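# Move a peeled peach half into the metal bowl

## Task

Take a single peeled peach half that sits on the steel table and place it inside the metal bowl.

## Robot and tools

Robot: two arms, left_arm and right_arm, each ending in a five-jointed-finger style hand with index, middle and ring fingers plus a thumb. right_arm carries a right hand, left_arm a mirrored left hand. Camera views: cam_high (overhead, 672x504), cam_left_wrist and cam_right_wrist (672x504 each).

Scene frame: origin at table-top height, centred between the arms' nominal bases; +z up, +x forward over the table, +y toward left_arm. Image left/right does not match arm names. Actual bases: left_arm at (+0.008, +0.364, +0.049) m, right_arm at (+0.034, -0.230, +0.036) m, each turned very slightly about z. Reported hand positions and orientations may be off by a few centimetres, more at long reach.

Hand point axes (right hand): +z runs along straight fingers toward the tips, +y leaves the palm face (palm surface at y = -0.062), +x crosses the palm away from the thumb. On the left hand +x points toward the thumb instead. Straight fingertips reach about 0.139 m beyond the knuckles (knuckles at z = -0.017). A rigid mast near the wrist on the palm side (x +0.05 to +0.10, z -0.16 to -0.11, y up to +0.06; x sign flips on the left hand) can collide with things. Fingertips have rubber caps.

Tool execute_actions: argument actions is a list of up to 15 actions; each action is a list of up to 15 rows, each row being one 1/30 s control step; if fewer than 15 rows are given, the final row repeats to fill the action (each action lasts 0.5 s). Every row is exactly 48 numbers, all in [-1, 1], covering both arms even if only one moves:
1-6: left_arm dx, dy, dz, rx, ry, rz.
7-22: left hand's 16 hinge goals.
23-24: left current_limit, speed.
25-30: right_arm dx, dy, dz, rx, ry, rz.
31-46: right hand's 16 hinge goals.
47-48: right current_limit, speed.
Hinge order for each hand: index_mcp, index_abd, index_pip, index_dip, thumb_cmc, thumb_axl, thumb_mcp, thumb_ipl, middle_mcp, middle_abd, middle_pip, middle_dip, ring_mcp, ring_abd, ring_pip, ring_dip. The same order is used in all hand result lists.

dx, dy, dz, rx, ry, rz are an offset, not a pose: a displacement along scene-frame axes plus a rotation vector (rotation about the Hand target's position), measured from the arm's Hand target as it was when the action began. Every row in an action counts from that same start, not from the prior row; sending the same offset in a new action moves further again. Scale: 1.0 = 0.6 m or 180 degrees. Translation vectors longer than 1.0 may be shortened. Orientation commands are clipped to within 40 degrees of the measured orientation each step. The hand often stops short of the target; a following all-zero action re-requests it, and any remaining gap should be sent as a new offset. Very small moves may not start. The right arm's elbow sags under load, so command a bit higher. Near the waist axis, small hand moves can swing the whole arm.

Hinge goals are absolute positions between each hinge's stops (-1 and +1). Toward -1: finger _mcp curls at the knuckle (range -18 to +128 deg; straight at +0.75), _abd swings sideways away from the thumb (straight 0.00), _pip bends the middle joint (straight +0.58), _dip the tip joint (straight +0.70). thumb_cmc brings the thumb from beside the palm to in front of it (straight +0.71); thumb_axl twists the thumb about its own line (straight +0.68); thumb_mcp (straight +0.23) and thumb_ipl (straight +0.17) bend it. A zero is a real goal: to keep a hand unchanged, resend its hand_goal, hand_current_limit and hand_speed. current_limit maps -1..+1 to 0..550 mA (min 11 mA); speed sets how fast goals are pursued, (speed+1)/2 of 8.5 rad/s. Initial values: current_limit +0.4, speed -0.6; last written values persist. Grip force exists only while the goal lies past the object's surface.

cameras argument: list of camera names, ["all"], or []; omitted/null gives all cameras only for an empty actions list. An unknown name invalidates the call. An empty actions list just reports state and images.

Results: end_effector_position (m) and end_effector_quat_wxyz in the scene frame; Hand target (last commanded pose after clipping, base for next offsets); joint positions, velocities (may read "within noise"), torques; hand_goal, hand_measured, hand_current_ma (positive pushes toward -1), hand_state per motor (moving, goal, blocked, overload); motor temperatures; MOTOR HOT or OVER-TEMPERATURE FAULT lines.

zoom_image: camera (one of the three) and region [x0, y0, x1, y1] in pixels, origin top-left, at most 504 by 504; only cameras in the latest images work.

finished_scene: scene = the current scene number (integer). Ends the scene permanently; the peach must remain in the bowl without help.

Avoid: dropping the peach from height or releasing it while moving, knocking anything off the table, hard impacts or pushes against the table, bowl or fixed stand, contact between the two arms or one hand squeezing the other. Motor currents at or above 495 mA for 5 s shut a hand motor down for 10 s. Holding loads, long reaches or pushing at unreachable poses heat motors; at 100 °C that arm goes limp for 30-60 s. Move smoothly with modest effort.

Each tool is called after "Call:" as a command line: name --argument value for each argument, lists and objects as JSON in quotes; but a table of rows of numbers goes row by row, as --pt "numbers of a row", without its own name.

## Session

Call:
execute_actions --actions '[]'

Scene clock: 0.00 s.
left_arm: end_effector_position=(+0.4635, +0.2031, +0.2645) hand_goal=(+0.754, +0.000, +0.576, +0.696, +0.714, +0.678, +0.226, +0.168, +0.754, +0.000, +0.576, +0.696, +0.754, +0.000, +0.576, +0.696) hand_measured=(+0.754, +0.000, +0.576, +0.696, +0.714, +0.678, +0.226, +0.168, +0.754, +0.000, +0.576, +0.696, +0.754, +0.000, +0.576, +0.696) hand_current_ma=(+0, +0, +0, +0, +0, +0, +0, +0, +0, +0, +0, +0, +0, +0, +0, +0) hand_state=(goal, goal, goal, goal, goal, goal, goal, goal, goal, goal, goal, goal, goal, goal, goal, goal) hand_current_limit=0.40 hand_speed=-0.60 end_effector_quat_wxyz=(+0.650, +0.751, -0.039, +0.109) | right_arm: end_effector_position=(+0.2919, -0.3344, +0.2002) hand_goal=(+0.754, +0.000, +0.576, +0.696, +0.714, +0.678, +0.226, +0.168, +0.754, +0.000, +0.576, +0.696, +0.754, +0.000, +0.576, +0.696) hand_measured=(+0.754, +0.000, +0.576, +0.696, +0.714, +0.678, +0.226, +0.168, +0.754, +0.000, +0.576, +0.696, +0.754, +0.000, +0.576, +0.696) hand_current_ma=(+0, +0, +0, +0, +0, +0, +0, +0, +0, +0, +0, +0, +0, +0, +0, +0) hand_state=(goal, goal, goal, goal, goal, goal, goal, goal, goal, goal, goal, goal, goal, goal, goal, goal) hand_current_limit=0.40 hand_speed=-0.60 end_effector_quat_wxyz=(+0.235, +0.549, +0.662, +0.453)
Joint positions: left_arm=[0.032 1.701 0.881 -0.301 1.423 1.335] | right_arm=[-1.149 0.882 0.288 -0.887 -1.068 -1.255]
Joint velocities: within noise
Joint torques (N m): no reading
Motor temperatures (°C): left_arm=[25 22 23 20 23 23] | right_arm=[24 24 23 23 20 21]
Heat: left arm: hottest waist 25 °C; right arm: hottest waist 24 °C.
Hand target: left_arm +0.4684, +0.2034, +0.2683; +0.649, +0.751, -0.044, +0.115 | right_arm +0.2950, -0.3408, +0.2095; +0.245, +0.543, +0.666, +0.449

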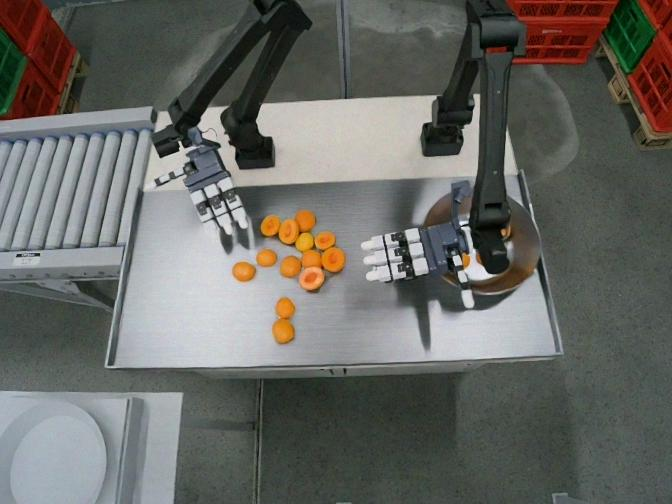

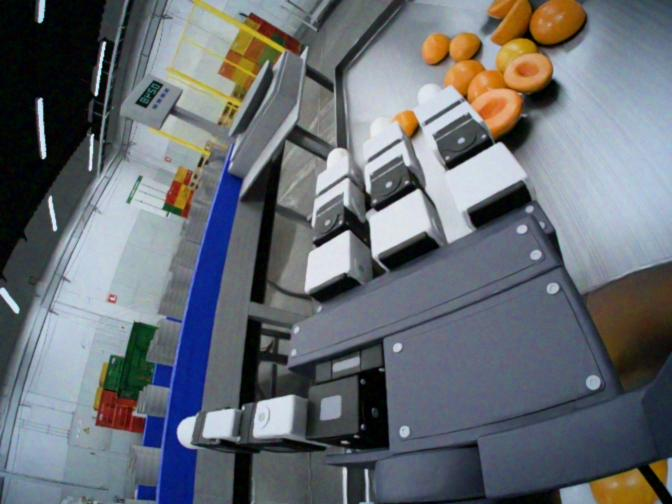

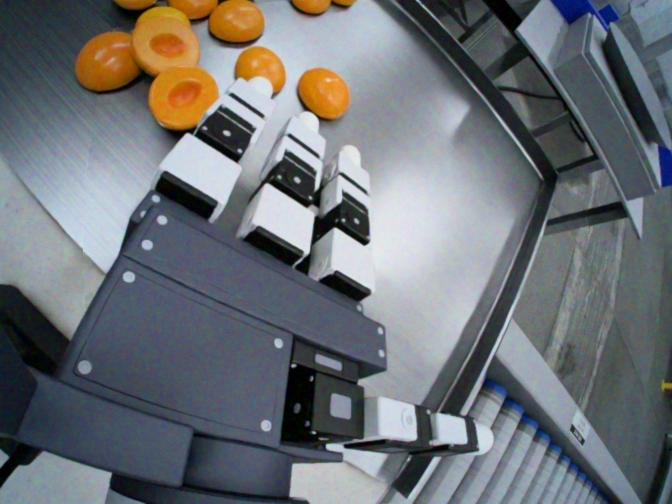

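Call:
zoom_image --camera "cam_high" --region '[210, 180, 380, 370]'

Call:
zoom_image --camera "cam_high" --region '[340, 120, 570, 370]'

Call:
zoom_image --camera "cam_right_wrist" --region '[50, 0, 400, 200]'

Scaled by 2.653 from the camera's 672x504 image, which has a finer 960x720 frame.

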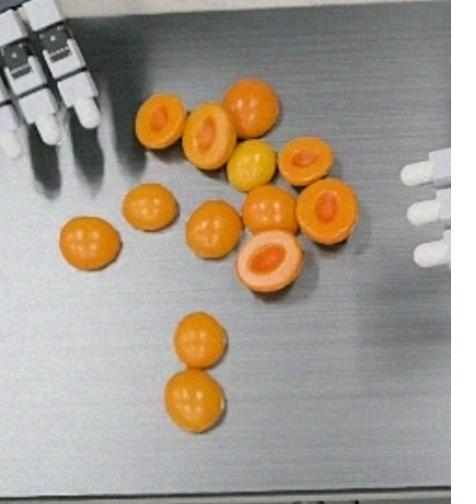

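Scaled by 2.016 from the camera's 672x504 image, which has a finer 960x720 frame.

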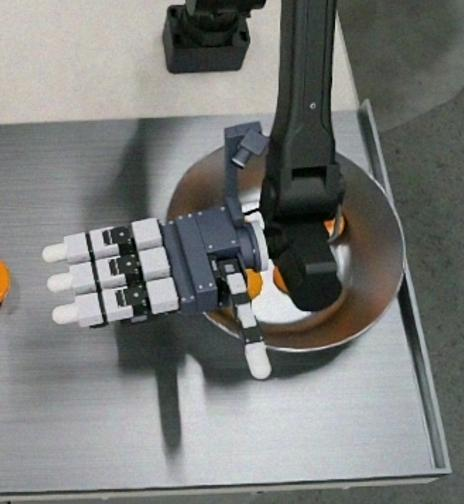

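Scaled by 1.440 from the camera's 672x504 image, which has a finer 960x720 frame.

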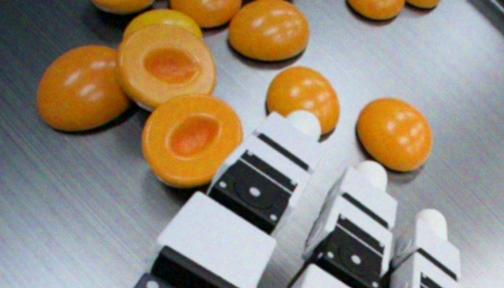

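Call:
execute_actions --actions '[[[-0.055,-0.04,0.07,0,0,0.09,0.754,0,0.576,0.696,0.714,0.678,0.226,0.168,0.754,0,0.576,0.696,0.754,0,0.576,0.696,0.4,-0.6,0,0,0,0,0,0,0.754,0,0.576,0.696,0.714,0.678,0.226,0.168,0.754,0,0.576,0.696,0.754,0,0.576,0.696,0.4,-0.6]],[[-0.055,-0.04,0.07,0,0,0.09,0.754,0,0.576,0.696,0.714,0.678,0.226,0.168,0.754,0,0.576,0.696,0.754,0,0.576,0.696,0.4,-0.6,0,0,0,0,0,0,0.754,0,0.576,0.696,0.714,0.678,0.226,0.168,0.754,0,0.576,0.696,0.754,0,0.576,0.696,0.4,-0.6]]]'

Scene clock: 124.50 s.
left_arm: end_effector_position=(+0.4035, +0.1602, +0.3564) hand_goal=(+0.754, +0.000, +0.576, +0.696, +0.714, +0.678, +0.226, +0.168, +0.754, +0.000, +0.576, +0.696, +0.754, +0.000, +0.576, +0.696) hand_measured=(+0.764, +0.000, +0.576, +0.696, +0.724, +0.678, +0.226, +0.168, +0.766, +0.000, +0.576, +0.696, +0.766, +0.000, +0.576, +0.696) hand_current_ma=(+2, +0, +0, +0, +2, +0, +0, +0, +3, +0, +0, +0, +3, +0, +0, +0) hand_state=(goal, goal, goal, goal, goal, goal, goal, goal, goal, goal, goal, goal, goal, goal, goal, goal) hand_current_limit=0.40 hand_speed=-0.60 end_effector_quat_wxyz=(+0.581, +0.744, +0.161, +0.290) | right_arm: end_effector_position=(+0.2919, -0.3344, +0.2002) hand_goal=(+0.754, +0.000, +0.576, +0.696, +0.714, +0.678, +0.226, +0.168, +0.754, +0.000, +0.576, +0.696, +0.754, +0.000, +0.576, +0.696) hand_measured=(+0.760, +0.000, +0.576, +0.696, +0.720, +0.678, +0.226, +0.168, +0.760, +0.000, +0.576, +0.696, +0.760, +0.000, +0.576, +0.696) hand_current_ma=(+9, +0, +1, +0, +9, -1, +0, +0, +10, +0, +1, +0, +9, +0, +1, +0) hand_state=(goal, goal, goal, goal, goal, goal, goal, goal, goal, goal, goal, goal, goal, goal, goal, goal) hand_current_limit=0.40 hand_speed=-0.60 end_effector_quat_wxyz=(+0.235, +0.549, +0.662, +0.453)
Joint positions: left_arm=[-0.228 1.105 0.438 0.464 0.674 0.378] | right_arm=[-1.149 0.882 0.288 -0.887 -1.068 -1.255]
Joint torques (N m): left_arm=[-2.02 -5.66 8.24 3.33 0.05 -0.1] | right_arm=[0.38 -1.44 8.02 0.95 -1.19 -0.12]
Heat: left arm: hottest elbow 26 °C; right arm: hottest elbow 27 °C.
Hand target: left_arm +0.4024, +0.1553, +0.3521; +0.591, +0.734, +0.167, +0.291 | right_arm +0.2950, -0.3408, +0.2095; +0.245, +0.543, +0.666, +0.449
Off the commanded pose: left_arm 0.007 m, 2 deg | right_arm 0.012 m, 1 deg.

Call:
execute_actions --actions '[[[0,0,0.02,0.172,0.131,0.051,0.754,0,0.576,0.696,0.714,0.678,0.226,0.168,0.754,0,0.576,0.696,0.754,0,0.576,0.696,0.4,-0.6,0,0,0,0,0,0,0.754,0,0.576,0.696,0.714,0.678,0.226,0.168,0.754,0,0.576,0.696,0.754,0,0.576,0.696,0.4,-0.6]],[[0,0,0.02,0.172,0.131,0.051,0.754,0,0.576,0.696,0.714,0.678,0.226,0.168,0.754,0,0.576,0.696,0.754,0,0.576,0.696,0.4,-0.6,0,0,0,0,0,0,0.754,0,0.576,0.696,0.714,0.678,0.226,0.168,0.754,0,0.576,0.696,0.754,0,0.576,0.696,0.4,-0.6]]]' --cameras '["cam_high","cam_left_wrist"]'

Scene clock: 157.90 s.
left_arm: end_effector_position=(+0.3957, +0.1635, +0.3497) hand_goal=(+0.754, +0.000, +0.576, +0.696, +0.714, +0.678, +0.226, +0.168, +0.754, +0.000, +0.576, +0.696, +0.754, +0.000, +0.576, +0.696) hand_measured=(+0.756, +0.000, +0.576, +0.696, +0.716, +0.678, +0.224, +0.168, +0.756, +0.000, +0.576, +0.696, +0.756, +0.000, +0.576, +0.696) hand_current_ma=(+0, +0, +0, +0, +0, +0, +0, +0, +0, +0, +0, +0, +0, +0, +0, +0) hand_state=(goal, goal, goal, goal, goal, goal, goal, goal, goal, goal, goal, goal, goal, goal, goal, goal) hand_current_limit=0.40 hand_speed=-0.60 end_effector_quat_wxyz=(-0.027, +0.944, +0.309, +0.109) | right_arm: end_effector_position=(+0.2919, -0.3344, +0.2002) hand_goal=(+0.754, +0.000, +0.576, +0.696, +0.714, +0.678, +0.226, +0.168, +0.754, +0.000, +0.576, +0.696, +0.754, +0.000, +0.576, +0.696) hand_measured=(+0.760, +0.000, +0.576, +0.696, +0.720, +0.678, +0.226, +0.168, +0.760, +0.000, +0.576, +0.696, +0.760, +0.000, +0.576, +0.696) hand_current_ma=(+9, +0, +1, +0, +9, -1, +0, +0, +10, +0, +1, +0, +9, +0, +1, +0) hand_state=(goal, goal, goal, goal, goal, goal, goal, goal, goal, goal, goal, goal, goal, goal, goal, goal) hand_current_limit=0.40 hand_speed=-0.60 end_effector_quat_wxyz=(+0.235, +0.549, +0.662, +0.453)
Joint positions: left_arm=[-0.54 1.186 1.265 -1.543 -0.198 0.426] | right_arm=[-1.149 0.882 0.288 -0.887 -1.068 -1.255]
Joint torques (N m): left_arm=[-2.02 -8.23 15.02 -0.2 -0.38 -0.15] | right_arm=[0.44 -1.55 8.02 0.95 -1.19 -0.12]
Heat: left arm: hottest elbow 26 °C; right arm: hottest elbow 27 °C.
Hand target: left_arm +0.4024, +0.1553, +0.3762; -0.019, +0.942, +0.315, +0.116 | right_arm +0.2950, -0.3408, +0.2095; +0.245, +0.543, +0.666, +0.449
Off the commanded pose: left_arm 0.029 m, 1 deg | right_arm 0.012 m, 1 deg.
Images, in order (width x height): cam_high 672x504, cam_left_wrist 672x504.

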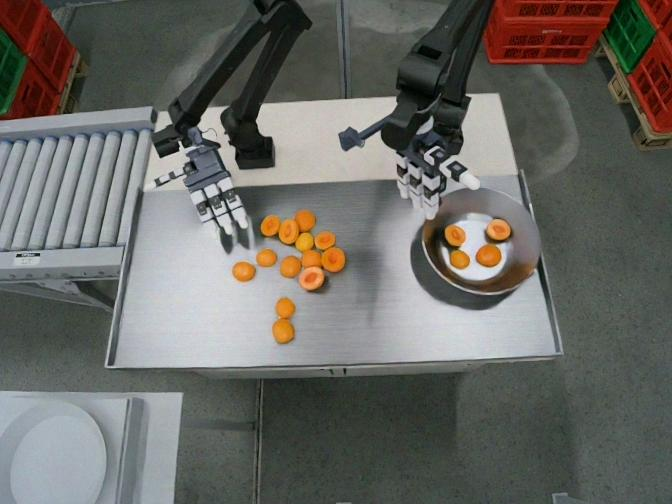

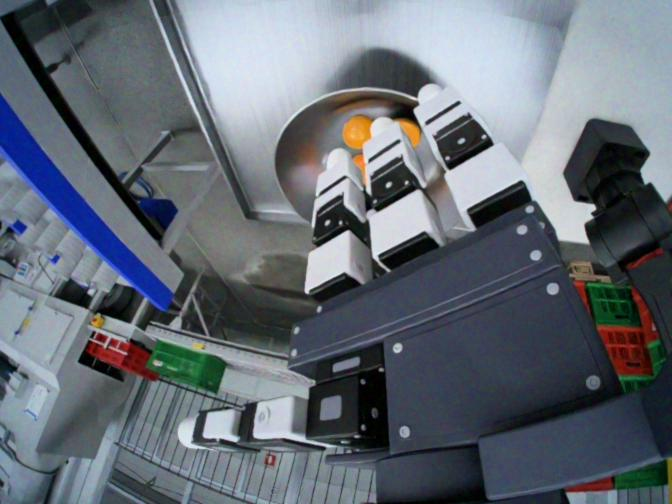

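Call:
execute_actions --actions '[[[0.0,0,0.0,-0.052,-0.027,0.243,0.754,0,0.576,0.696,0.714,0.678,0.226,0.168,0.754,0,0.576,0.696,0.754,0,0.576,0.696,0.4,-0.6,0,0,0,0,0,0,0.754,0,0.576,0.696,0.714,0.678,0.226,0.168,0.754,0,0.576,0.696,0.754,0,0.576,0.696,0.4,-0.6]],[[0,0,0,-0.052,-0.027,0.243,0.754,0,0.576,0.696,0.714,0.678,0.226,0.168,0.754,0,0.576,0.696,0.754,0,0.576,0.696,0.4,-0.6,0,0,0,0,0,0,0.754,0,0.576,0.696,0.714,0.678,0.226,0.168,0.754,0,0.576,0.696,0.754,0,0.576,0.696,0.4,-0.6]]]'

Call:
execute_actions --actions '[[[0.03,-0.08,0.0,-0.15,0.0985,0.1045,0.754,0,0.576,0.696,0.714,0.678,0.226,0.168,0.754,0,0.576,0.696,0.754,0,0.576,0.696,0.4,-0.6,0,0,0,0,0,0,0.754,0,0.576,0.696,0.714,0.678,0.226,0.168,0.754,0,0.576,0.696,0.754,0,0.576,0.696,0.4,-0.6]],[[0.03,-0.08,0,-0.15,0.0985,0.1045,0.754,0,0.576,0.696,0.714,0.678,0.226,0.168,0.754,0,0.576,0.696,0.754,0,0.576,0.696,0.4,-0.6,0,0,0,0,0,0,0.754,0,0.576,0.696,0.714,0.678,0.226,0.168,0.754,0,0.576,0.696,0.754,0,0.576,0.696,0.4,-0.6]]]' --cameras '["cam_high","cam_left_wrist"]'

Scene clock: 174.27 s.
left_arm: end_effector_position=(+0.3938, +0.1620, +0.3561) hand_goal=(+0.754, +0.000, +0.576, +0.696, +0.714, +0.678, +0.226, +0.168, +0.754, +0.000, +0.576, +0.696, +0.754, +0.000, +0.576, +0.696) hand_measured=(+0.754, +0.000, +0.576, +0.696, +0.714, +0.678, +0.224, +0.168, +0.756, +0.000, +0.576, +0.696, +0.756, +0.000, +0.576, +0.696) hand_current_ma=(+0, +0, +0, +0, +0, +0, +0, +0, +0, +0, +0, +0, +0, +0, +0, +0) hand_state=(goal, goal, goal, goal, goal, goal, goal, goal, goal, goal, goal, goal, goal, goal, goal, goal) hand_current_limit=0.40 hand_speed=-0.60 end_effector_quat_wxyz=(+0.060, +0.460, +0.881, +0.094) | right_arm: end_effector_position=(+0.2919, -0.3344, +0.2002) hand_goal=(+0.754, +0.000, +0.576, +0.696, +0.714, +0.678, +0.226, +0.168, +0.754, +0.000, +0.576, +0.696, +0.754, +0.000, +0.576, +0.696) hand_measured=(+0.760, +0.000, +0.576, +0.696, +0.720, +0.678, +0.226, +0.168, +0.760, +0.000, +0.576, +0.696, +0.760, +0.000, +0.576, +0.696) hand_current_ma=(+9, +0, +1, +0, +9, -1, +0, +0, +10, +0, +1, +0, +9, +0, +1, +0) hand_state=(goal, goal, goal, goal, goal, goal, goal, goal, goal, goal, goal, goal, goal, goal, goal, goal) hand_current_limit=0.40 hand_speed=-0.60 end_effector_quat_wxyz=(+0.235, +0.549, +0.662, +0.453)
Joint positions: left_arm=[-0.785 1.408 1.452 -1.552 -0.215 -1.369] | right_arm=[-1.149 0.882 0.288 -0.887 -1.068 -1.255]
Joint torques (N m): left_arm=[-1.38 -11.52 14.83 -0.47 -0.46 -0.14] | right_arm=[0.44 -1.44 8.03 0.94 -1.2 -0.13]
Motor temperatures (°C): left_arm=[24 23 29 20 23 23] | right_arm=[24 24 27 22 22 21]
Heat: left arm: hottest elbow 29 °C; right arm: hottest elbow 27 °C.
Hand target: left_arm +0.4024, +0.1552, +0.3762; +0.070, +0.443, +0.889, +0.095 | right_arm +0.2950, -0.3408, +0.2095; +0.245, +0.543, +0.666, +0.449
Off the commanded pose: left_arm 0.023 m, 2 deg | right_arm 0.012 m, 1 deg.

Scene clock: 176.00 s.
left_arm: end_effector_position=(+0.4382, +0.0643, +0.3726) hand_goal=(+0.754, +0.000, +0.576, +0.696, +0.714, +0.678, +0.226, +0.168, +0.754, +0.000, +0.576, +0.696, +0.754, +0.000, +0.576, +0.696) hand_measured=(+0.748, +0.000, +0.574, +0.696, +0.708, +0.678, +0.224, +0.168, +0.746, +0.000, +0.576, +0.696, +0.746, +0.000, +0.576, +0.696) hand_current_ma=(-1, +0, +0, +0, -1, +0, +0, +0, -1, +0, +0, +0, -1, +0, +0, +0) hand_state=(goal, goal, goal, goal, goal, goal, goal, goal, goal, goal, goal, goal, goal, goal, goal, goal) hand_current_limit=0.40 hand_speed=-0.60 end_effector_quat_wxyz=(-0.043, +0.078, +0.905, -0.417) | right_arm: end_effector_position=(+0.2919, -0.3344, +0.2002) hand_goal=(+0.754, +0.000, +0.576, +0.696, +0.714, +0.678, +0.226, +0.168, +0.754, +0.000, +0.576, +0.696, +0.754, +0.000, +0.576, +0.696) hand_measured=(+0.760, +0.000, +0.576, +0.696, +0.720, +0.678, +0.226, +0.168, +0.760, +0.000, +0.576, +0.696, +0.760, +0.000, +0.576, +0.696) hand_current_ma=(+9, +0, +1, +0, +9, -1, +0, +0, +10, +0, +1, +0, +9, +0, +1, +0) hand_state=(goal, goal, goal, goal, goal, goal, goal, goal, goal, goal, goal, goal, goal, goal, goal, goal) hand_current_limit=0.40 hand_speed=-0.60 end_effector_quat_wxyz=(+0.235, +0.549, +0.662, +0.453)
Joint positions: left_arm=[-0.471 1.661 1.845 -1.455 0.825 -1.984] | right_arm=[-1.149 0.882 0.288 -0.887 -1.068 -1.255]
Joint torques (N m): left_arm=[-1.73 -18.02 10.13 1.29 0.92 -0.19] | right_arm=[0.38 -1.44 8.02 0.98 -1.19 -0.12]
Heat: left arm: hottest elbow 29 °C; right arm: hottest elbow 27 °C.
Hand target: left_arm +0.4384, +0.0593, +0.3762; -0.035, +0.077, +0.903, -0.421 | right_arm +0.2950, -0.3408, +0.2095; +0.245, +0.543, +0.666, +0.449
Off the commanded pose: left_arm 0.006 m, 1 deg | right_arm 0.012 m, 1 deg.
Images, in order (width x height): cam_high 672x504, cam_left_wrist 672x504.

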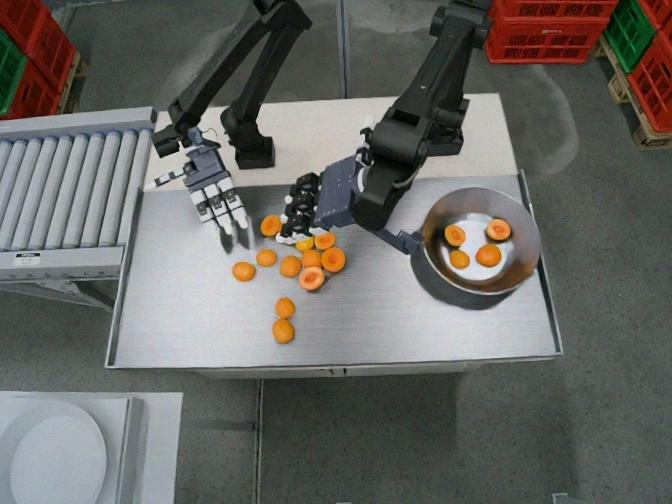

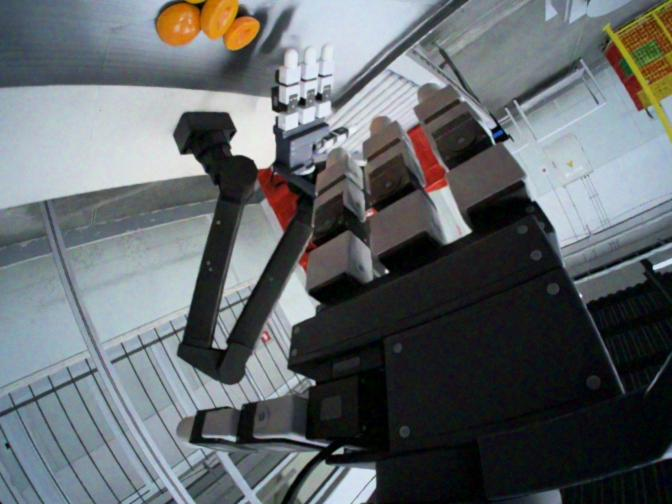

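Call:
zoom_image --camera "cam_high" --region '[230, 120, 440, 300]'

Scaled by 2.400 from the camera's 672x504 image, which has a finer 960x720 frame.

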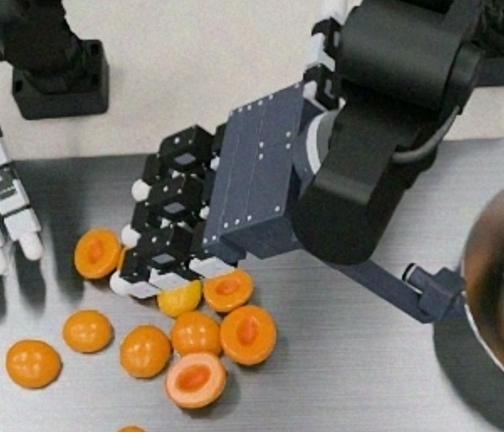

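Call:
execute_actions --actions '[[[0.083,-0.1,-0.083,-0.0558,0.0015,0.0458,0.644,0,-0.153,0.188,-0.571,0.678,0.056,0.005,0.644,0,-0.153,0.188,0.89,0,0.576,0.696,0.4,-0.3,0,0,0,0,0,0,0.754,0,0.576,0.696,0.714,0.678,0.226,0.168,0.754,0,0.576,0.696,0.754,0,0.576,0.696,0.4,-0.6]],[[0.07,-0.095,-0.1,-0.0558,0.0015,0.0458,0.644,0,-0.153,0.188,-0.571,0.678,0.056,0.005,0.644,0,-0.153,0.188,0.89,0,0.576,0.696,0.4,-0.3,0,0,0,0,0,0,0.754,0,0.576,0.696,0.714,0.678,0.226,0.168,0.754,0,0.576,0.696,0.754,0,0.576,0.696,0.4,-0.6]]]' --cameras '["cam_high","cam_left_wrist"]'

Scene clock: 261.33 s.
left_arm: end_effector_position=(+0.5175, -0.0463, +0.2394) hand_goal=(+0.644, +0.000, -0.152, +0.188, -0.570, +0.678, +0.056, +0.006, +0.644, +0.000, -0.152, +0.188, +0.890, +0.000, +0.576, +0.696) hand_measured=(+0.638, +0.000, -0.150, +0.192, -0.568, +0.678, +0.056, +0.008, +0.638, +0.000, -0.150, +0.192, +0.872, +0.000, +0.574, +0.696) hand_current_ma=(-1, +0, +0, +0, +0, +0, +0, +0, -1, +0, +0, +0, -6, +0, +0, +0) hand_state=(goal, goal, goal, goal, goal, goal, goal, goal, goal, goal, goal, goal, goal, goal, goal, goal) hand_current_limit=0.40 hand_speed=-0.30 end_effector_quat_wxyz=(-0.067, +0.099, +0.844, -0.522) | right_arm: end_effector_position=(+0.2919, -0.3344, +0.2002) hand_goal=(+0.754, +0.000, +0.576, +0.696, +0.714, +0.678, +0.226, +0.168, +0.754, +0.000, +0.576, +0.696, +0.754, +0.000, +0.576, +0.696) hand_measured=(+0.760, +0.000, +0.576, +0.696, +0.720, +0.678, +0.226, +0.168, +0.760, +0.000, +0.576, +0.696, +0.760, +0.000, +0.576, +0.696) hand_current_ma=(+9, +0, +1, +0, +9, -1, +0, +0, +10, +0, +1, +0, +9, +0, +1, +0) hand_state=(goal, goal, goal, goal, goal, goal, goal, goal, goal, goal, goal, goal, goal, goal, goal, goal) hand_current_limit=0.40 hand_speed=-0.60 end_effector_quat_wxyz=(+0.235, +0.549, +0.662, +0.453)
Joint positions: left_arm=[-0.511 1.95 1.827 -0.989 1.051 -2.099] | right_arm=[-1.149 0.882 0.288 -0.887 -1.068 -1.255]
Joint torques (N m): left_arm=[-1.44 -24.12 14.9 1.62 0.98 -0.16] | right_arm=[0.44 -1.44 8.03 0.95 -1.19 -0.12]
Heat: left arm: hottest elbow 30 °C; right arm: hottest elbow 28 °C.
Hand target: left_arm +0.5302, -0.0577, +0.2664; +0.035, -0.049, +0.818, -0.572 | right_arm +0.2950, -0.3408, +0.2095; +0.245, +0.543, +0.666, +0.449
Off the commanded pose: left_arm 0.032 m, 22 deg | right_arm 0.012 m, 1 deg.
joint sent to its limit (left arm) — joint 6 (wrist roll), lower limit. The joint targets are off in orientation, not in position.
Images, in order (width x height): cam_high 672x504, cam_left_wrist 672x504.

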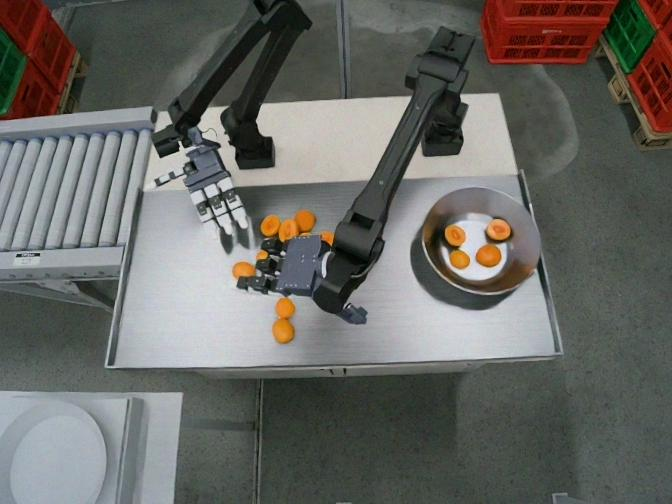

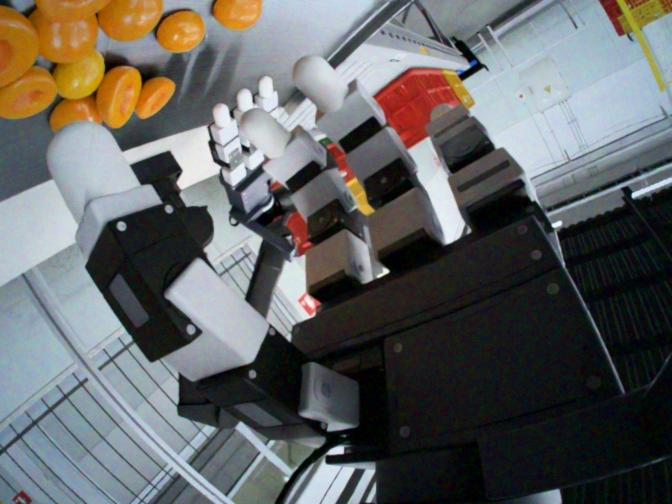

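Call:
execute_actions --actions '[[[-0.025,0.15,0.1,0.055,-0.0015,0.051,0.644,0,-0.153,0.188,-0.571,0.678,0.056,0.005,0.644,0,-0.153,0.188,0.89,0,0.576,0.696,0.4,-0.3,0.054,0.009,0.109,-0.0192,0.172,-0.079,0.754,0,0.576,0.696,0.714,0.678,0.226,0.168,0.754,0,0.576,0.696,0.754,0,0.576,0.696,0.4,-0.3]],[[-0.025,0.15,0.1,0.055,-0.0015,0.051,0.644,0,-0.153,0.188,-0.571,0.678,0.056,0.005,0.644,0,-0.153,0.188,0.89,0,0.576,0.696,0.4,-0.3,0.054,0.009,0.109,-0.0192,0.172,-0.079,0.754,0,0.576,0.696,0.714,0.678,0.226,0.168,0.754,0,0.576,0.696,0.754,0,0.576,0.696,0.4,-0.3]],[[-0.08,0.15,0.03,0,0,0.1,0.754,0,0.576,0.696,0.714,0.678,0.226,0.168,0.754,0,0.576,0.696,0.754,0,0.576,0.696,0.4,-0.3,0,0,0,0,0,-0.25,0.754,0,0.576,0.696,0.714,0.678,0.226,0.168,0.754,0,0.576,0.696,0.754,0,0.576,0.696,0.4,-0.3]],[[-0.08,0.15,0.03,0,0,0.1,0.754,0,0.576,0.696,0.714,0.678,0.226,0.168,0.754,0,0.576,0.696,0.754,0,0.576,0.696,0.4,-0.3,0,0,0,0,0,-0.25,0.754,0,0.576,0.696,0.714,0.678,0.226,0.168,0.754,0,0.576,0.696,0.754,0,0.576,0.696,0.4,-0.3]]]' --cameras '["cam_high"]'

Scene clock: 318.33 s.
left_arm: end_effector_position=(+0.4050, +0.2998, +0.4317) hand_goal=(+0.754, +0.000, +0.576, +0.696, +0.714, +0.678, +0.226, +0.168, +0.754, +0.000, +0.576, +0.696, +0.754, +0.000, +0.576, +0.696) hand_measured=(+0.744, +0.000, +0.570, +0.692, +0.702, +0.678, +0.218, +0.164, +0.744, +0.000, +0.572, +0.692, +0.746, +0.000, +0.574, +0.696) hand_current_ma=(-2, +0, -1, +0, -3, +0, -2, +0, -3, +0, +0, +0, -2, +0, +0, +0) hand_state=(goal, goal, goal, goal, goal, goal, goal, goal, goal, goal, goal, goal, goal, goal, goal, goal) hand_current_limit=0.40 hand_speed=-0.30 end_effector_quat_wxyz=(+0.165, -0.146, +0.896, -0.385) | right_arm: end_effector_position=(+0.3528, -0.3246, +0.3231) hand_goal=(+0.754, +0.000, +0.576, +0.696, +0.714, +0.678, +0.226, +0.168, +0.754, +0.000, +0.576, +0.696, +0.754, +0.000, +0.576, +0.696) hand_measured=(+0.754, +0.000, +0.576, +0.696, +0.716, +0.678, +0.224, +0.168, +0.754, +0.000, +0.576, +0.696, +0.754, +0.000, +0.576, +0.696) hand_current_ma=(+0, +0, +1, +0, +1, -1, -5, +0, +0, +0, +1, +0, +0, +0, +1, +0) hand_state=(goal, goal, goal, goal, goal, goal, goal, goal, goal, goal, goal, goal, goal, goal, goal, goal) hand_current_limit=0.40 hand_speed=-0.30 end_effector_quat_wxyz=(-0.007, +0.988, -0.153, -0.016)
Joint positions: left_arm=[-0.017 1.217 1.525 -1.317 0.697 -2.102] | right_arm=[-0.09 1.319 1.372 -1.655 -0.018 1.815]
Joint torques (N m): left_arm=[-0.21 -8.64 8.88 0.96 0.75 -0.17] | right_arm=[-0.38 -8 11.11 0.23 0.09 0.11]
Motor temperatures (°C): left_arm=[24 28 34 20 24 23] | right_arm=[23 23 28 21 22 21]
Heat: left arm: hottest elbow 34 °C; right arm: hottest elbow 28 °C.
Hand target: left_arm +0.4042, +0.3023, +0.4224; +0.258, -0.434, +0.790, -0.348 | right_arm +0.3598, -0.3300, +0.3402; -0.001, +0.985, -0.174, +0.000
Off the commanded pose: left_arm 0.010 m, 37 deg | right_arm 0.019 m, 3 deg.
joint sent to its limit (left arm) — joint 6 (wrist roll), lower limit. The joint targets are off in orientation, not in position.
Images, in order (width x height): cam_high 672x504.

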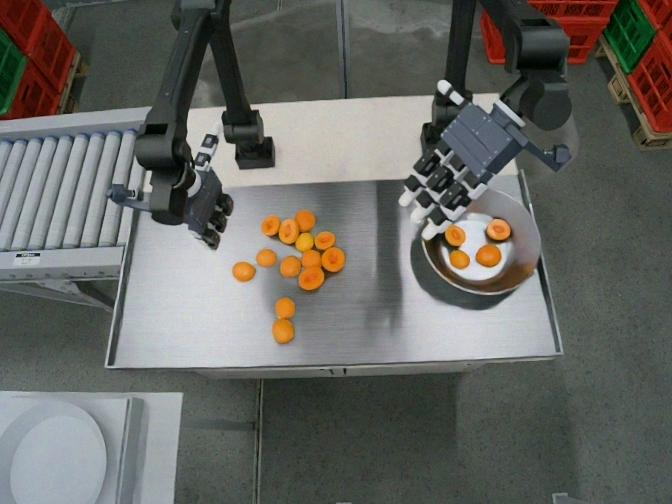

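Call:
execute_actions --actions '[[[-0.118,0.14,-0.01,0,0,0.0,0.754,0,0.576,0.696,0.714,0.678,0.226,0.168,0.754,0,0.576,0.696,0.754,0,0.576,0.696,0.4,-0.3,0.067,0.1,-0.05,0.1835,-0.0458,0.0293,0.754,0,0.576,0.696,0.714,0.678,0.226,0.168,0.754,0,0.576,0.696,0.754,0,0.576,0.696,0.4,-0.3]],[[-0.118,0.14,-0.01,0,0,0.06,0.754,0,0.576,0.696,0.714,0.678,0.226,0.168,0.754,0,0.576,0.696,0.754,0,0.576,0.696,0.4,-0.3,0.067,0.1,-0.05,0.1835,-0.0458,0.0293,0.754,0,0.576,0.696,0.714,0.678,0.226,0.168,0.754,0,0.576,0.696,0.754,0,0.576,0.696,0.4,-0.3]],[[-0.118,0.14,-0.01,0,0,0.07,0.754,0,0.576,0.696,0.714,0.678,0.226,0.168,0.754,0,0.576,0.696,0.754,0,0.576,0.696,0.4,-0.3,0.083,0.133,-0.1,0,0,0,0.644,0,-0.153,0.188,-0.571,0.678,0.056,0.005,0.644,0,-0.153,0.188,0.89,0,0.576,0.696,0.4,-0.3]],[[-0.118,0.14,-0.01,0,0,0.07,0.754,0,0.576,0.696,0.714,0.678,0.226,0.168,0.754,0,0.576,0.696,0.754,0,0.576,0.696,0.4,-0.3,0.067,0.12,-0.08,0,0,0,0.644,0,-0.153,0.188,-0.571,0.678,0.056,0.005,0.644,0,-0.153,0.188,0.89,0,0.576,0.696,0.4,-0.3]]]' --cameras '["cam_high","cam_right_wrist"]'

Scene clock: 336.93 s.
left_arm: end_effector_position=(+0.1234, +0.6315, +0.3756) hand_goal=(+0.754, +0.000, +0.576, +0.696, +0.714, +0.678, +0.226, +0.168, +0.754, +0.000, +0.576, +0.696, +0.754, +0.000, +0.576, +0.696) hand_measured=(+0.746, +0.000, +0.572, +0.694, +0.702, +0.678, +0.220, +0.164, +0.746, +0.000, +0.572, +0.694, +0.746, +0.000, +0.574, +0.696) hand_current_ma=(-1, +0, +0, +0, -2, +0, -1, +0, -2, +0, +0, +0, -2, +0, +0, +0) hand_state=(goal, goal, goal, goal, goal, goal, goal, goal, goal, goal, goal, goal, goal, goal, goal, goal) hand_current_limit=0.40 hand_speed=-0.30 end_effector_quat_wxyz=(-0.333, +0.667, -0.611, +0.266) | right_arm: end_effector_position=(+0.5254, -0.0541, +0.1614) hand_goal=(+0.644, +0.000, -0.152, +0.188, -0.570, +0.678, +0.056, +0.006, +0.644, +0.000, -0.152, +0.188, +0.890, +0.000, +0.576, +0.696) hand_measured=(+0.638, +0.000, -0.150, +0.190, -0.568, +0.678, +0.056, +0.008, +0.638, +0.000, -0.150, +0.190, +0.872, +0.000, +0.574, +0.696) hand_current_ma=(-11, +0, +2, +4, +2, -1, +1, +3, -12, +0, +3, +3, -46, +0, -3, +0) hand_state=(goal, goal, goal, goal, goal, goal, goal, goal, goal, goal, goal, goal, goal, goal, goal, goal) hand_current_limit=0.40 hand_speed=-0.30 end_effector_quat_wxyz=(-0.558, +0.828, -0.051, +0.017)
Joint positions: left_arm=[1.428 1.011 1.239 -1.474 0.834 -1.928] | right_arm=[0.062 1.683 1.242 -0.713 -1.146 2.054]
Joint torques (N m): left_arm=[-0.21 -5.66 14.72 0.09 0.93 0.01] | right_arm=[-0.26 -14.51 7.43 1.95 -0.94 0.11]
Heat: left arm: hottest elbow 33 °C; right arm: hottest elbow 30 °C.
Hand target: left_arm +0.1210, +0.6384, +0.3985; -0.353, +0.657, -0.617, +0.251 | right_arm +0.5302, -0.0582, +0.1724; -0.558, +0.827, -0.058, +0.039
Off the commanded pose: left_arm 0.024 m, 3 deg | right_arm 0.013 m, 3 deg.
Images, in order (width x height): cam_high 672x504, cam_right_wrist 672x504.

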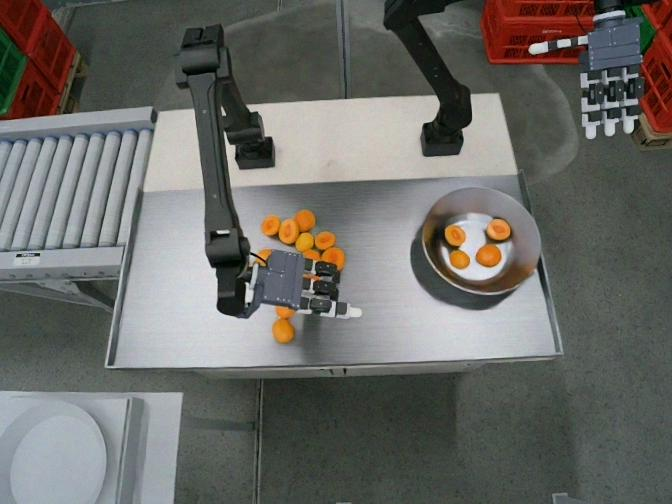

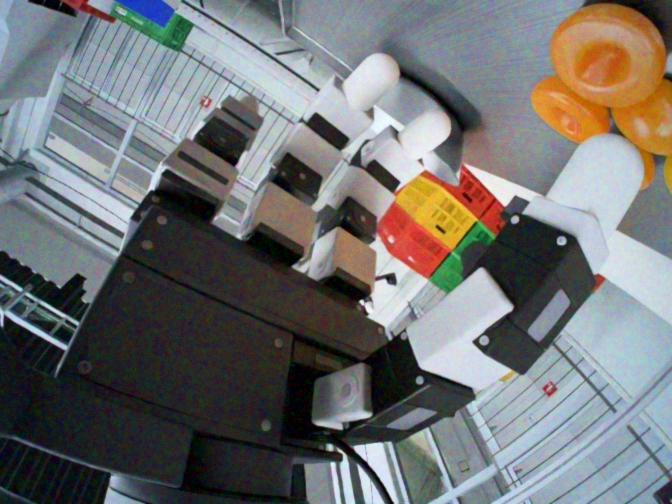

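Call:
execute_actions --actions '[[[0,0,0,0,0,0,0.754,0,0.576,0.696,0.714,0.678,0.226,0.168,0.754,0,0.576,0.696,0.754,0,0.576,0.696,0.4,-0.3,-0.03,0.02,-0.09,0,0,0,0.644,0,-0.153,0.188,-0.571,0.678,0.056,0.005,0.644,0,-0.153,0.188,0.89,0,0.576,0.696,0.4,-0.3]]]' --cameras '["cam_high","cam_right_wrist"]'

Call:
zoom_image --camera "cam_high" --region '[220, 200, 380, 350]'

Scene clock: 350.70 s.
left_arm: end_effector_position=(+0.1235, +0.6317, +0.3757) hand_goal=(+0.754, +0.000, +0.576, +0.696, +0.714, +0.678, +0.226, +0.168, +0.754, +0.000, +0.576, +0.696, +0.754, +0.000, +0.576, +0.696) hand_measured=(+0.746, +0.000, +0.572, +0.694, +0.702, +0.678, +0.220, +0.164, +0.746, +0.000, +0.572, +0.694, +0.746, +0.000, +0.574, +0.696) hand_current_ma=(-1, +0, +0, +0, -2, +0, -1, +0, -2, +0, +0, +0, -2, +0, +0, +0) hand_state=(goal, goal, goal, goal, goal, goal, goal, goal, goal, goal, goal, goal, goal, goal, goal, goal) hand_current_limit=0.40 hand_speed=-0.30 end_effector_quat_wxyz=(-0.334, +0.666, -0.612, +0.266) | right_arm: end_effector_position=(+0.5080, -0.0534, +0.1122) hand_goal=(+0.644, +0.000, -0.152, +0.188, -0.570, +0.678, +0.056, +0.006, +0.644, +0.000, -0.152, +0.188, +0.890, +0.000, +0.576, +0.696) hand_measured=(+0.638, +0.000, -0.150, +0.190, -0.568, +0.678, +0.056, +0.008, +0.638, +0.000, -0.150, +0.190, +0.872, +0.000, +0.574, +0.696) hand_current_ma=(-11, +0, +2, +4, +1, -1, +1, +3, -12, +0, +3, +3, -44, +0, -3, +0) hand_state=(goal, goal, goal, goal, goal, goal, goal, goal, goal, goal, goal, goal, goal, goal, goal, goal) hand_current_limit=0.40 hand_speed=-0.30 end_effector_quat_wxyz=(-0.555, +0.830, -0.052, +0.027)
Joint positions: left_arm=[1.428 1.011 1.239 -1.474 0.835 -1.926] | right_arm=[0.07 1.692 1.106 -0.523 -1.128 2.088]
Joint torques (N m): left_arm=[-0.15 -5.6 14.72 -0.02 0.94 0.01] | right_arm=[1.44 -13.22 7.35 2.09 -0.97 0.1]
Heat: left arm: hottest elbow 34 °C; right arm: hottest elbow 29 °C.
Hand target: left_arm +0.1210, +0.6384, +0.3985; -0.353, +0.657, -0.617, +0.252 | right_arm +0.5123, -0.0462, +0.1184; -0.558, +0.827, -0.057, +0.039
Off the commanded pose: left_arm 0.024 m, 3 deg | right_arm 0.010 m, 2 deg.
joint sent to its limit (right arm) — joint 6 (wrist roll), upper limit. The joint targets still meet the commanded pose.
Images, in order (width x height): cam_high 672x504, cam_right_wrist 672x504.

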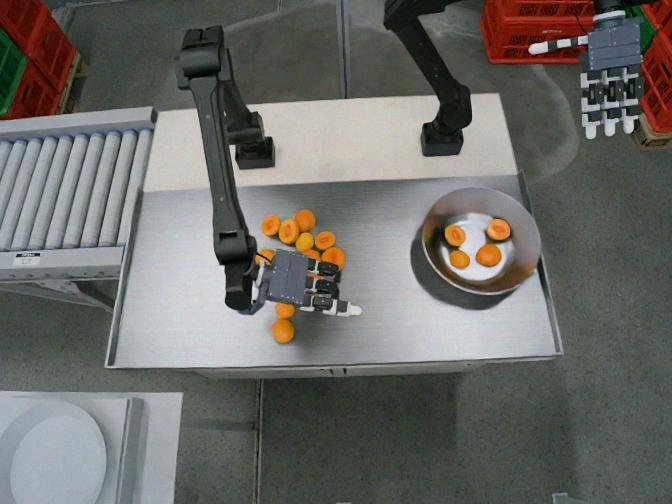

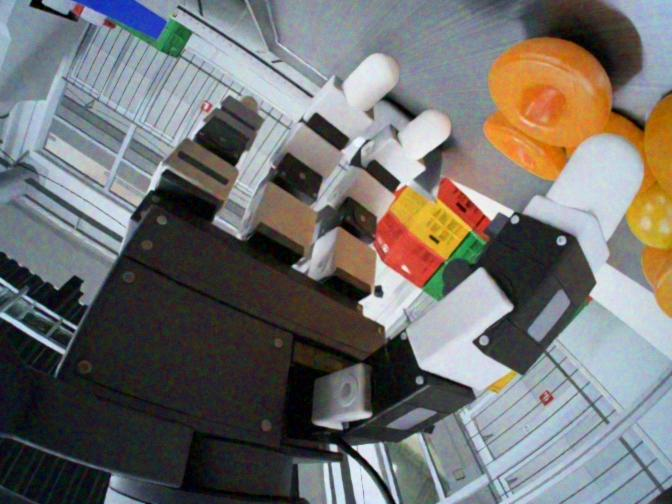

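Scaled by 3.150 from the camera's 672x504 image, which has a finer 960x720 frame.

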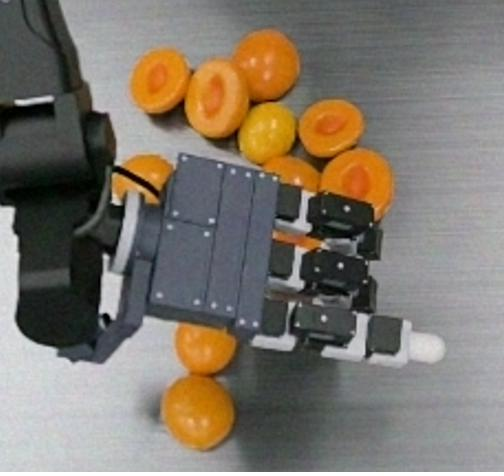

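Call:
execute_actions --actions '[[[0,0,0,0,0,0,0.754,0,0.576,0.696,0.714,0.678,0.226,0.168,0.754,0,0.576,0.696,0.754,0,0.576,0.696,0.4,-0.3,0,0,-0.06,0,0,0,0.644,0,-0.153,0.188,-0.571,0.678,0.056,0.005,0.644,0,-0.153,0.188,0.89,0,0.576,0.696,0.4,-0.3]],[[0,0,0,0,0,0,0.754,0,0.576,0.696,0.714,0.678,0.226,0.168,0.754,0,0.576,0.696,0.754,0,0.576,0.696,0.4,-0.3,0,0,-0.045,0,0,0,0.644,0,-0.153,0.188,-0.571,0.678,0.056,0.005,0.644,0,-0.153,0.188,0.89,0,0.576,0.696,0.4,-0.3]]]' --cameras '["cam_high","cam_right_wrist"]'

Call:
zoom_image --camera "cam_high" --region '[220, 200, 380, 350]'

Scene clock: 360.67 s.
left_arm: end_effector_position=(+0.1235, +0.6317, +0.3757) hand_goal=(+0.754, +0.000, +0.576, +0.696, +0.714, +0.678, +0.226, +0.168, +0.754, +0.000, +0.576, +0.696, +0.754, +0.000, +0.576, +0.696) hand_measured=(+0.746, +0.000, +0.572, +0.694, +0.702, +0.678, +0.220, +0.164, +0.746, +0.000, +0.572, +0.694, +0.746, +0.000, +0.574, +0.696) hand_current_ma=(-1, +0, +0, +0, -2, +0, -1, +0, -2, +0, +0, +0, -2, +0, +0, +0) hand_state=(goal, goal, goal, goal, goal, goal, goal, goal, goal, goal, goal, goal, goal, goal, goal, goal) hand_current_limit=0.40 hand_speed=-0.30 end_effector_quat_wxyz=(-0.334, +0.666, -0.612, +0.266) | right_arm: end_effector_position=(+0.5090, -0.0534, +0.0519) hand_goal=(+0.644, +0.000, -0.152, +0.188, -0.570, +0.678, +0.056, +0.006, +0.644, +0.000, -0.152, +0.188, +0.890, +0.000, +0.576, +0.696) hand_measured=(+0.638, +0.000, -0.150, +0.190, -0.568, +0.678, +0.056, +0.008, +0.638, +0.000, -0.150, +0.190, +0.872, +0.000, +0.574, +0.696) hand_current_ma=(-11, +0, +2, +4, +1, -1, +1, +3, -12, +0, +3, +3, -44, +0, -3, +0) hand_state=(goal, goal, goal, goal, goal, goal, goal, goal, goal, goal, goal, goal, goal, goal, goal, goal) hand_current_limit=0.40 hand_speed=-0.30 end_effector_quat_wxyz=(-0.555, +0.830, -0.051, +0.029)
Joint positions: left_arm=[1.428 1.011 1.239 -1.474 0.835 -1.926] | right_arm=[0.07 1.793 1.05 -0.36 -1.127 2.09]
Joint torques (N m): left_arm=[-0.21 -5.6 14.74 -0.01 0.94 0.01] | right_arm=[1.44 -12.92 6.45 2.07 -0.98 0.13]
Heat: left arm: hottest elbow 35 °C; right arm: hottest elbow 29 °C.
Hand target: left_arm +0.1210, +0.6384, +0.3985; -0.353, +0.657, -0.617, +0.252 | right_arm +0.5123, -0.0463, +0.0554; -0.558, +0.827, -0.057, +0.039
Off the commanded pose: left_arm 0.024 m, 3 deg | right_arm 0.009 m, 1 deg.
joint sent to its limit (right arm) — joint 6 (wrist roll), upper limit. The joint targets still meet the commanded pose.
Images, in order (width x height): cam_high 672x504, cam_right_wrist 672x504.

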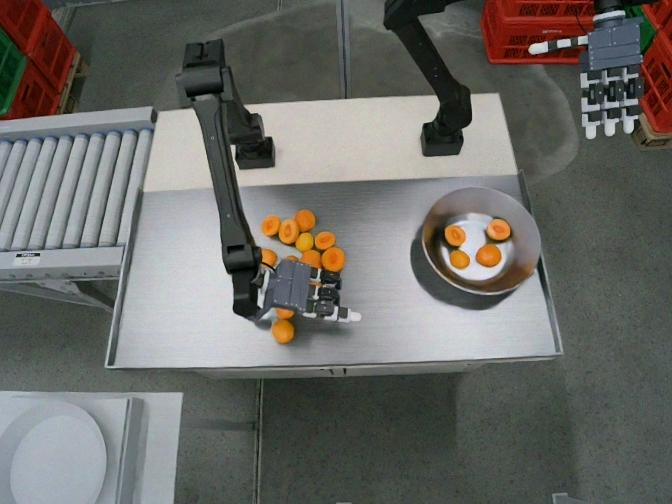

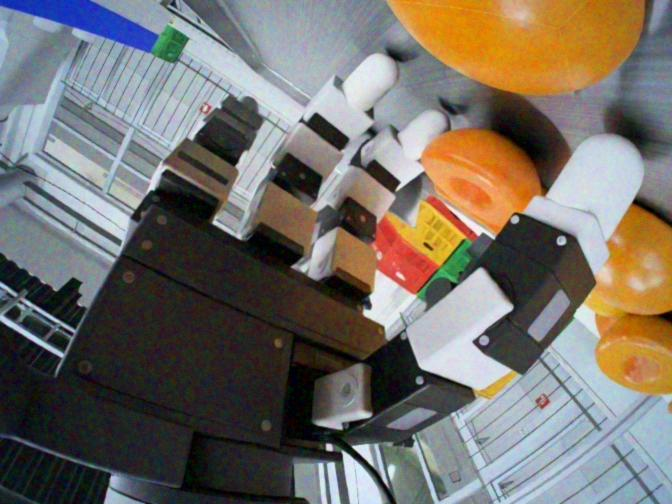

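Scaled by 3.150 from the camera's 672x504 image, which has a finer 960x720 frame.

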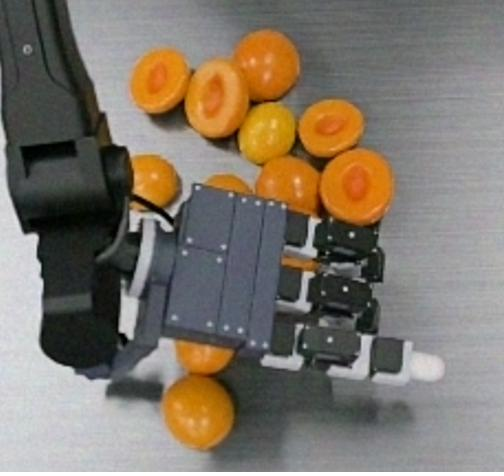

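Call:
execute_actions --actions '[[[0,0,0,0,0,0,0.754,0,0.576,0.696,0.714,0.678,0.226,0.168,0.754,0,0.576,0.696,0.754,0,0.576,0.696,0.4,-0.3,-0.01,0.02,-0.015,0,0,0,0.644,0,-0.153,0.188,-0.571,0.678,0.056,0.005,0.644,0,-0.153,0.188,0.89,0,0.576,0.696,0.4,-0.3]],[[0,0,0,0,0,0,0.754,0,0.576,0.696,0.714,0.678,0.226,0.168,0.754,0,0.576,0.696,0.754,0,0.576,0.696,0.4,-0.3,-0.03,0.0,0,0,0,0,0.644,0,-0.153,0.188,-0.571,0.678,0.056,0.005,0.644,0,-0.153,0.188,0.89,0,0.576,0.696,0.4,-0.3]],[[0,0,0,0,0,0,0.754,0,0.576,0.696,0.714,0.678,0.226,0.168,0.754,0,0.576,0.696,0.754,0,0.576,0.696,0.4,-0.3,-0.02,0.0,0,0,0,0,0.644,0,-0.153,0.188,-0.571,0.678,0.056,0.005,0.644,0,-0.153,0.188,0.89,0,0.576,0.696,0.4,-0.3]]]' --cameras '["cam_high","cam_right_wrist"]'

Call:
zoom_image --camera "cam_high" --region '[220, 200, 380, 350]'

Call:
zoom_image --camera "cam_right_wrist" --region '[330, 0, 672, 300]'

Scene clock: 373.10 s.
left_arm: end_effector_position=(+0.1235, +0.6317, +0.3757) hand_goal=(+0.754, +0.000, +0.576, +0.696, +0.714, +0.678, +0.226, +0.168, +0.754, +0.000, +0.576, +0.696, +0.754, +0.000, +0.576, +0.696) hand_measured=(+0.746, +0.000, +0.572, +0.694, +0.702, +0.678, +0.220, +0.164, +0.746, +0.000, +0.572, +0.694, +0.746, +0.000, +0.574, +0.696) hand_current_ma=(-1, +0, +0, +0, -2, +0, -1, +0, -2, +0, +0, +0, -2, +0, +0, +0) hand_state=(goal, goal, goal, goal, goal, goal, goal, goal, goal, goal, goal, goal, goal, goal, goal, goal) hand_current_limit=0.40 hand_speed=-0.30 end_effector_quat_wxyz=(-0.334, +0.666, -0.612, +0.266) | right_arm: end_effector_position=(+0.4855, -0.0418, +0.0494) hand_goal=(+0.644, +0.000, -0.152, +0.188, -0.570, +0.678, +0.056, +0.006, +0.644, +0.000, -0.152, +0.188, +0.890, +0.000, +0.576, +0.696) hand_measured=(+0.638, -0.002, -0.154, +0.186, -0.602, +0.670, +0.054, +0.004, +0.636, +0.000, -0.154, +0.188, +0.872, +0.000, +0.574, +0.696) hand_current_ma=(-12, -3, -4, -2, -83, -16, -2, -3, -14, +0, -3, +0, -44, +0, -3, +0) hand_state=(goal, goal, goal, goal, blocked, goal, goal, goal, goal, goal, goal, goal, goal, goal, goal, goal) hand_current_limit=0.40 hand_speed=-0.30 end_effector_quat_wxyz=(-0.556, +0.830, -0.031, +0.033)
Joint positions: left_arm=[1.428 1.011 1.239 -1.474 0.835 -1.926] | right_arm=[0.1 1.75 0.973 -0.297 -1.124 2.091]
Joint torques (N m): left_arm=[-0.21 -5.6 14.74 -0.01 0.94 0.01] | right_arm=[1.85 -12.45 4.68 1.62 -0.79 0.11]
Heat: left arm: hottest elbow 35 °C; right arm: hottest elbow 29 °C.
Hand target: left_arm +0.1210, +0.6384, +0.3985; -0.353, +0.657, -0.617, +0.252 | right_arm +0.4763, -0.0343, +0.0463; -0.558, +0.827, -0.057, +0.039
Off the commanded pose: left_arm 0.024 m, 3 deg | right_arm 0.012 m, 3 deg.
joint sent to its limit (right arm) — joint 6 (wrist roll), upper limit. The joint targets are off in orientation, not in position.
Images, in order (width x height): cam_high 672x504, cam_right_wrist 672x504.

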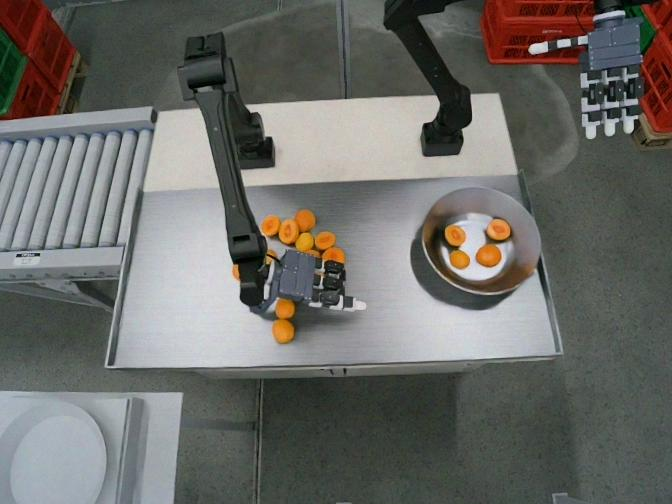

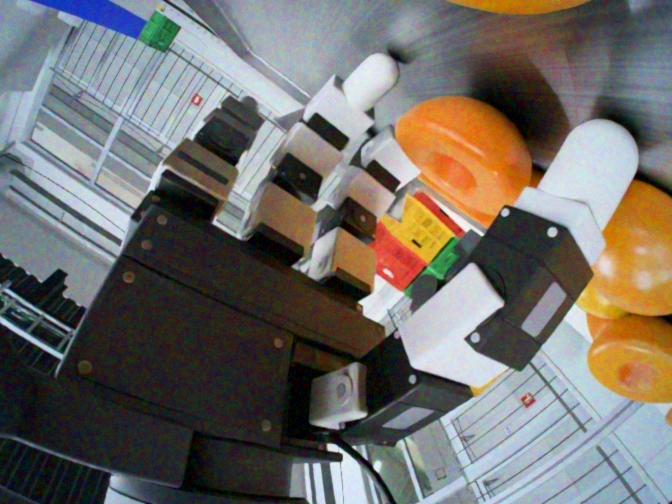

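Scaled by 3.150 from the camera's 672x504 image, which has a finer 960x720 frame.

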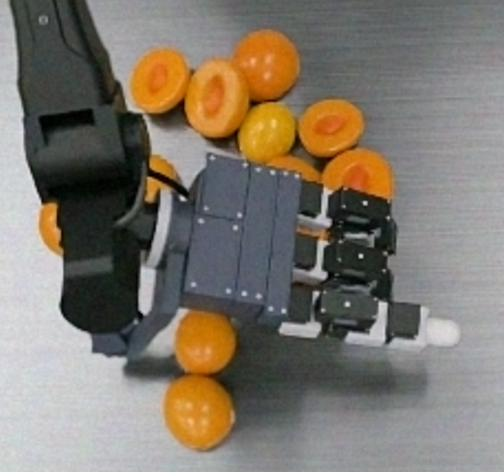

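Scaled by 1.474 from the camera's 672x504 image, which has a finer 960x720 frame.

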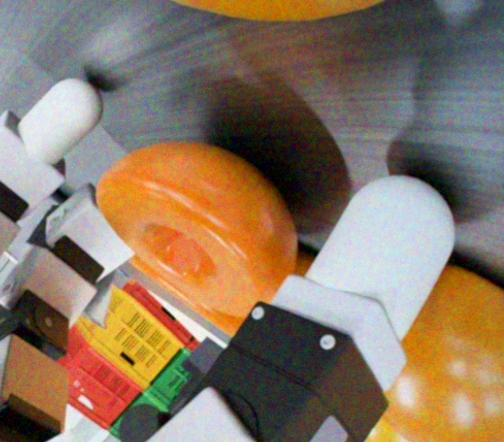

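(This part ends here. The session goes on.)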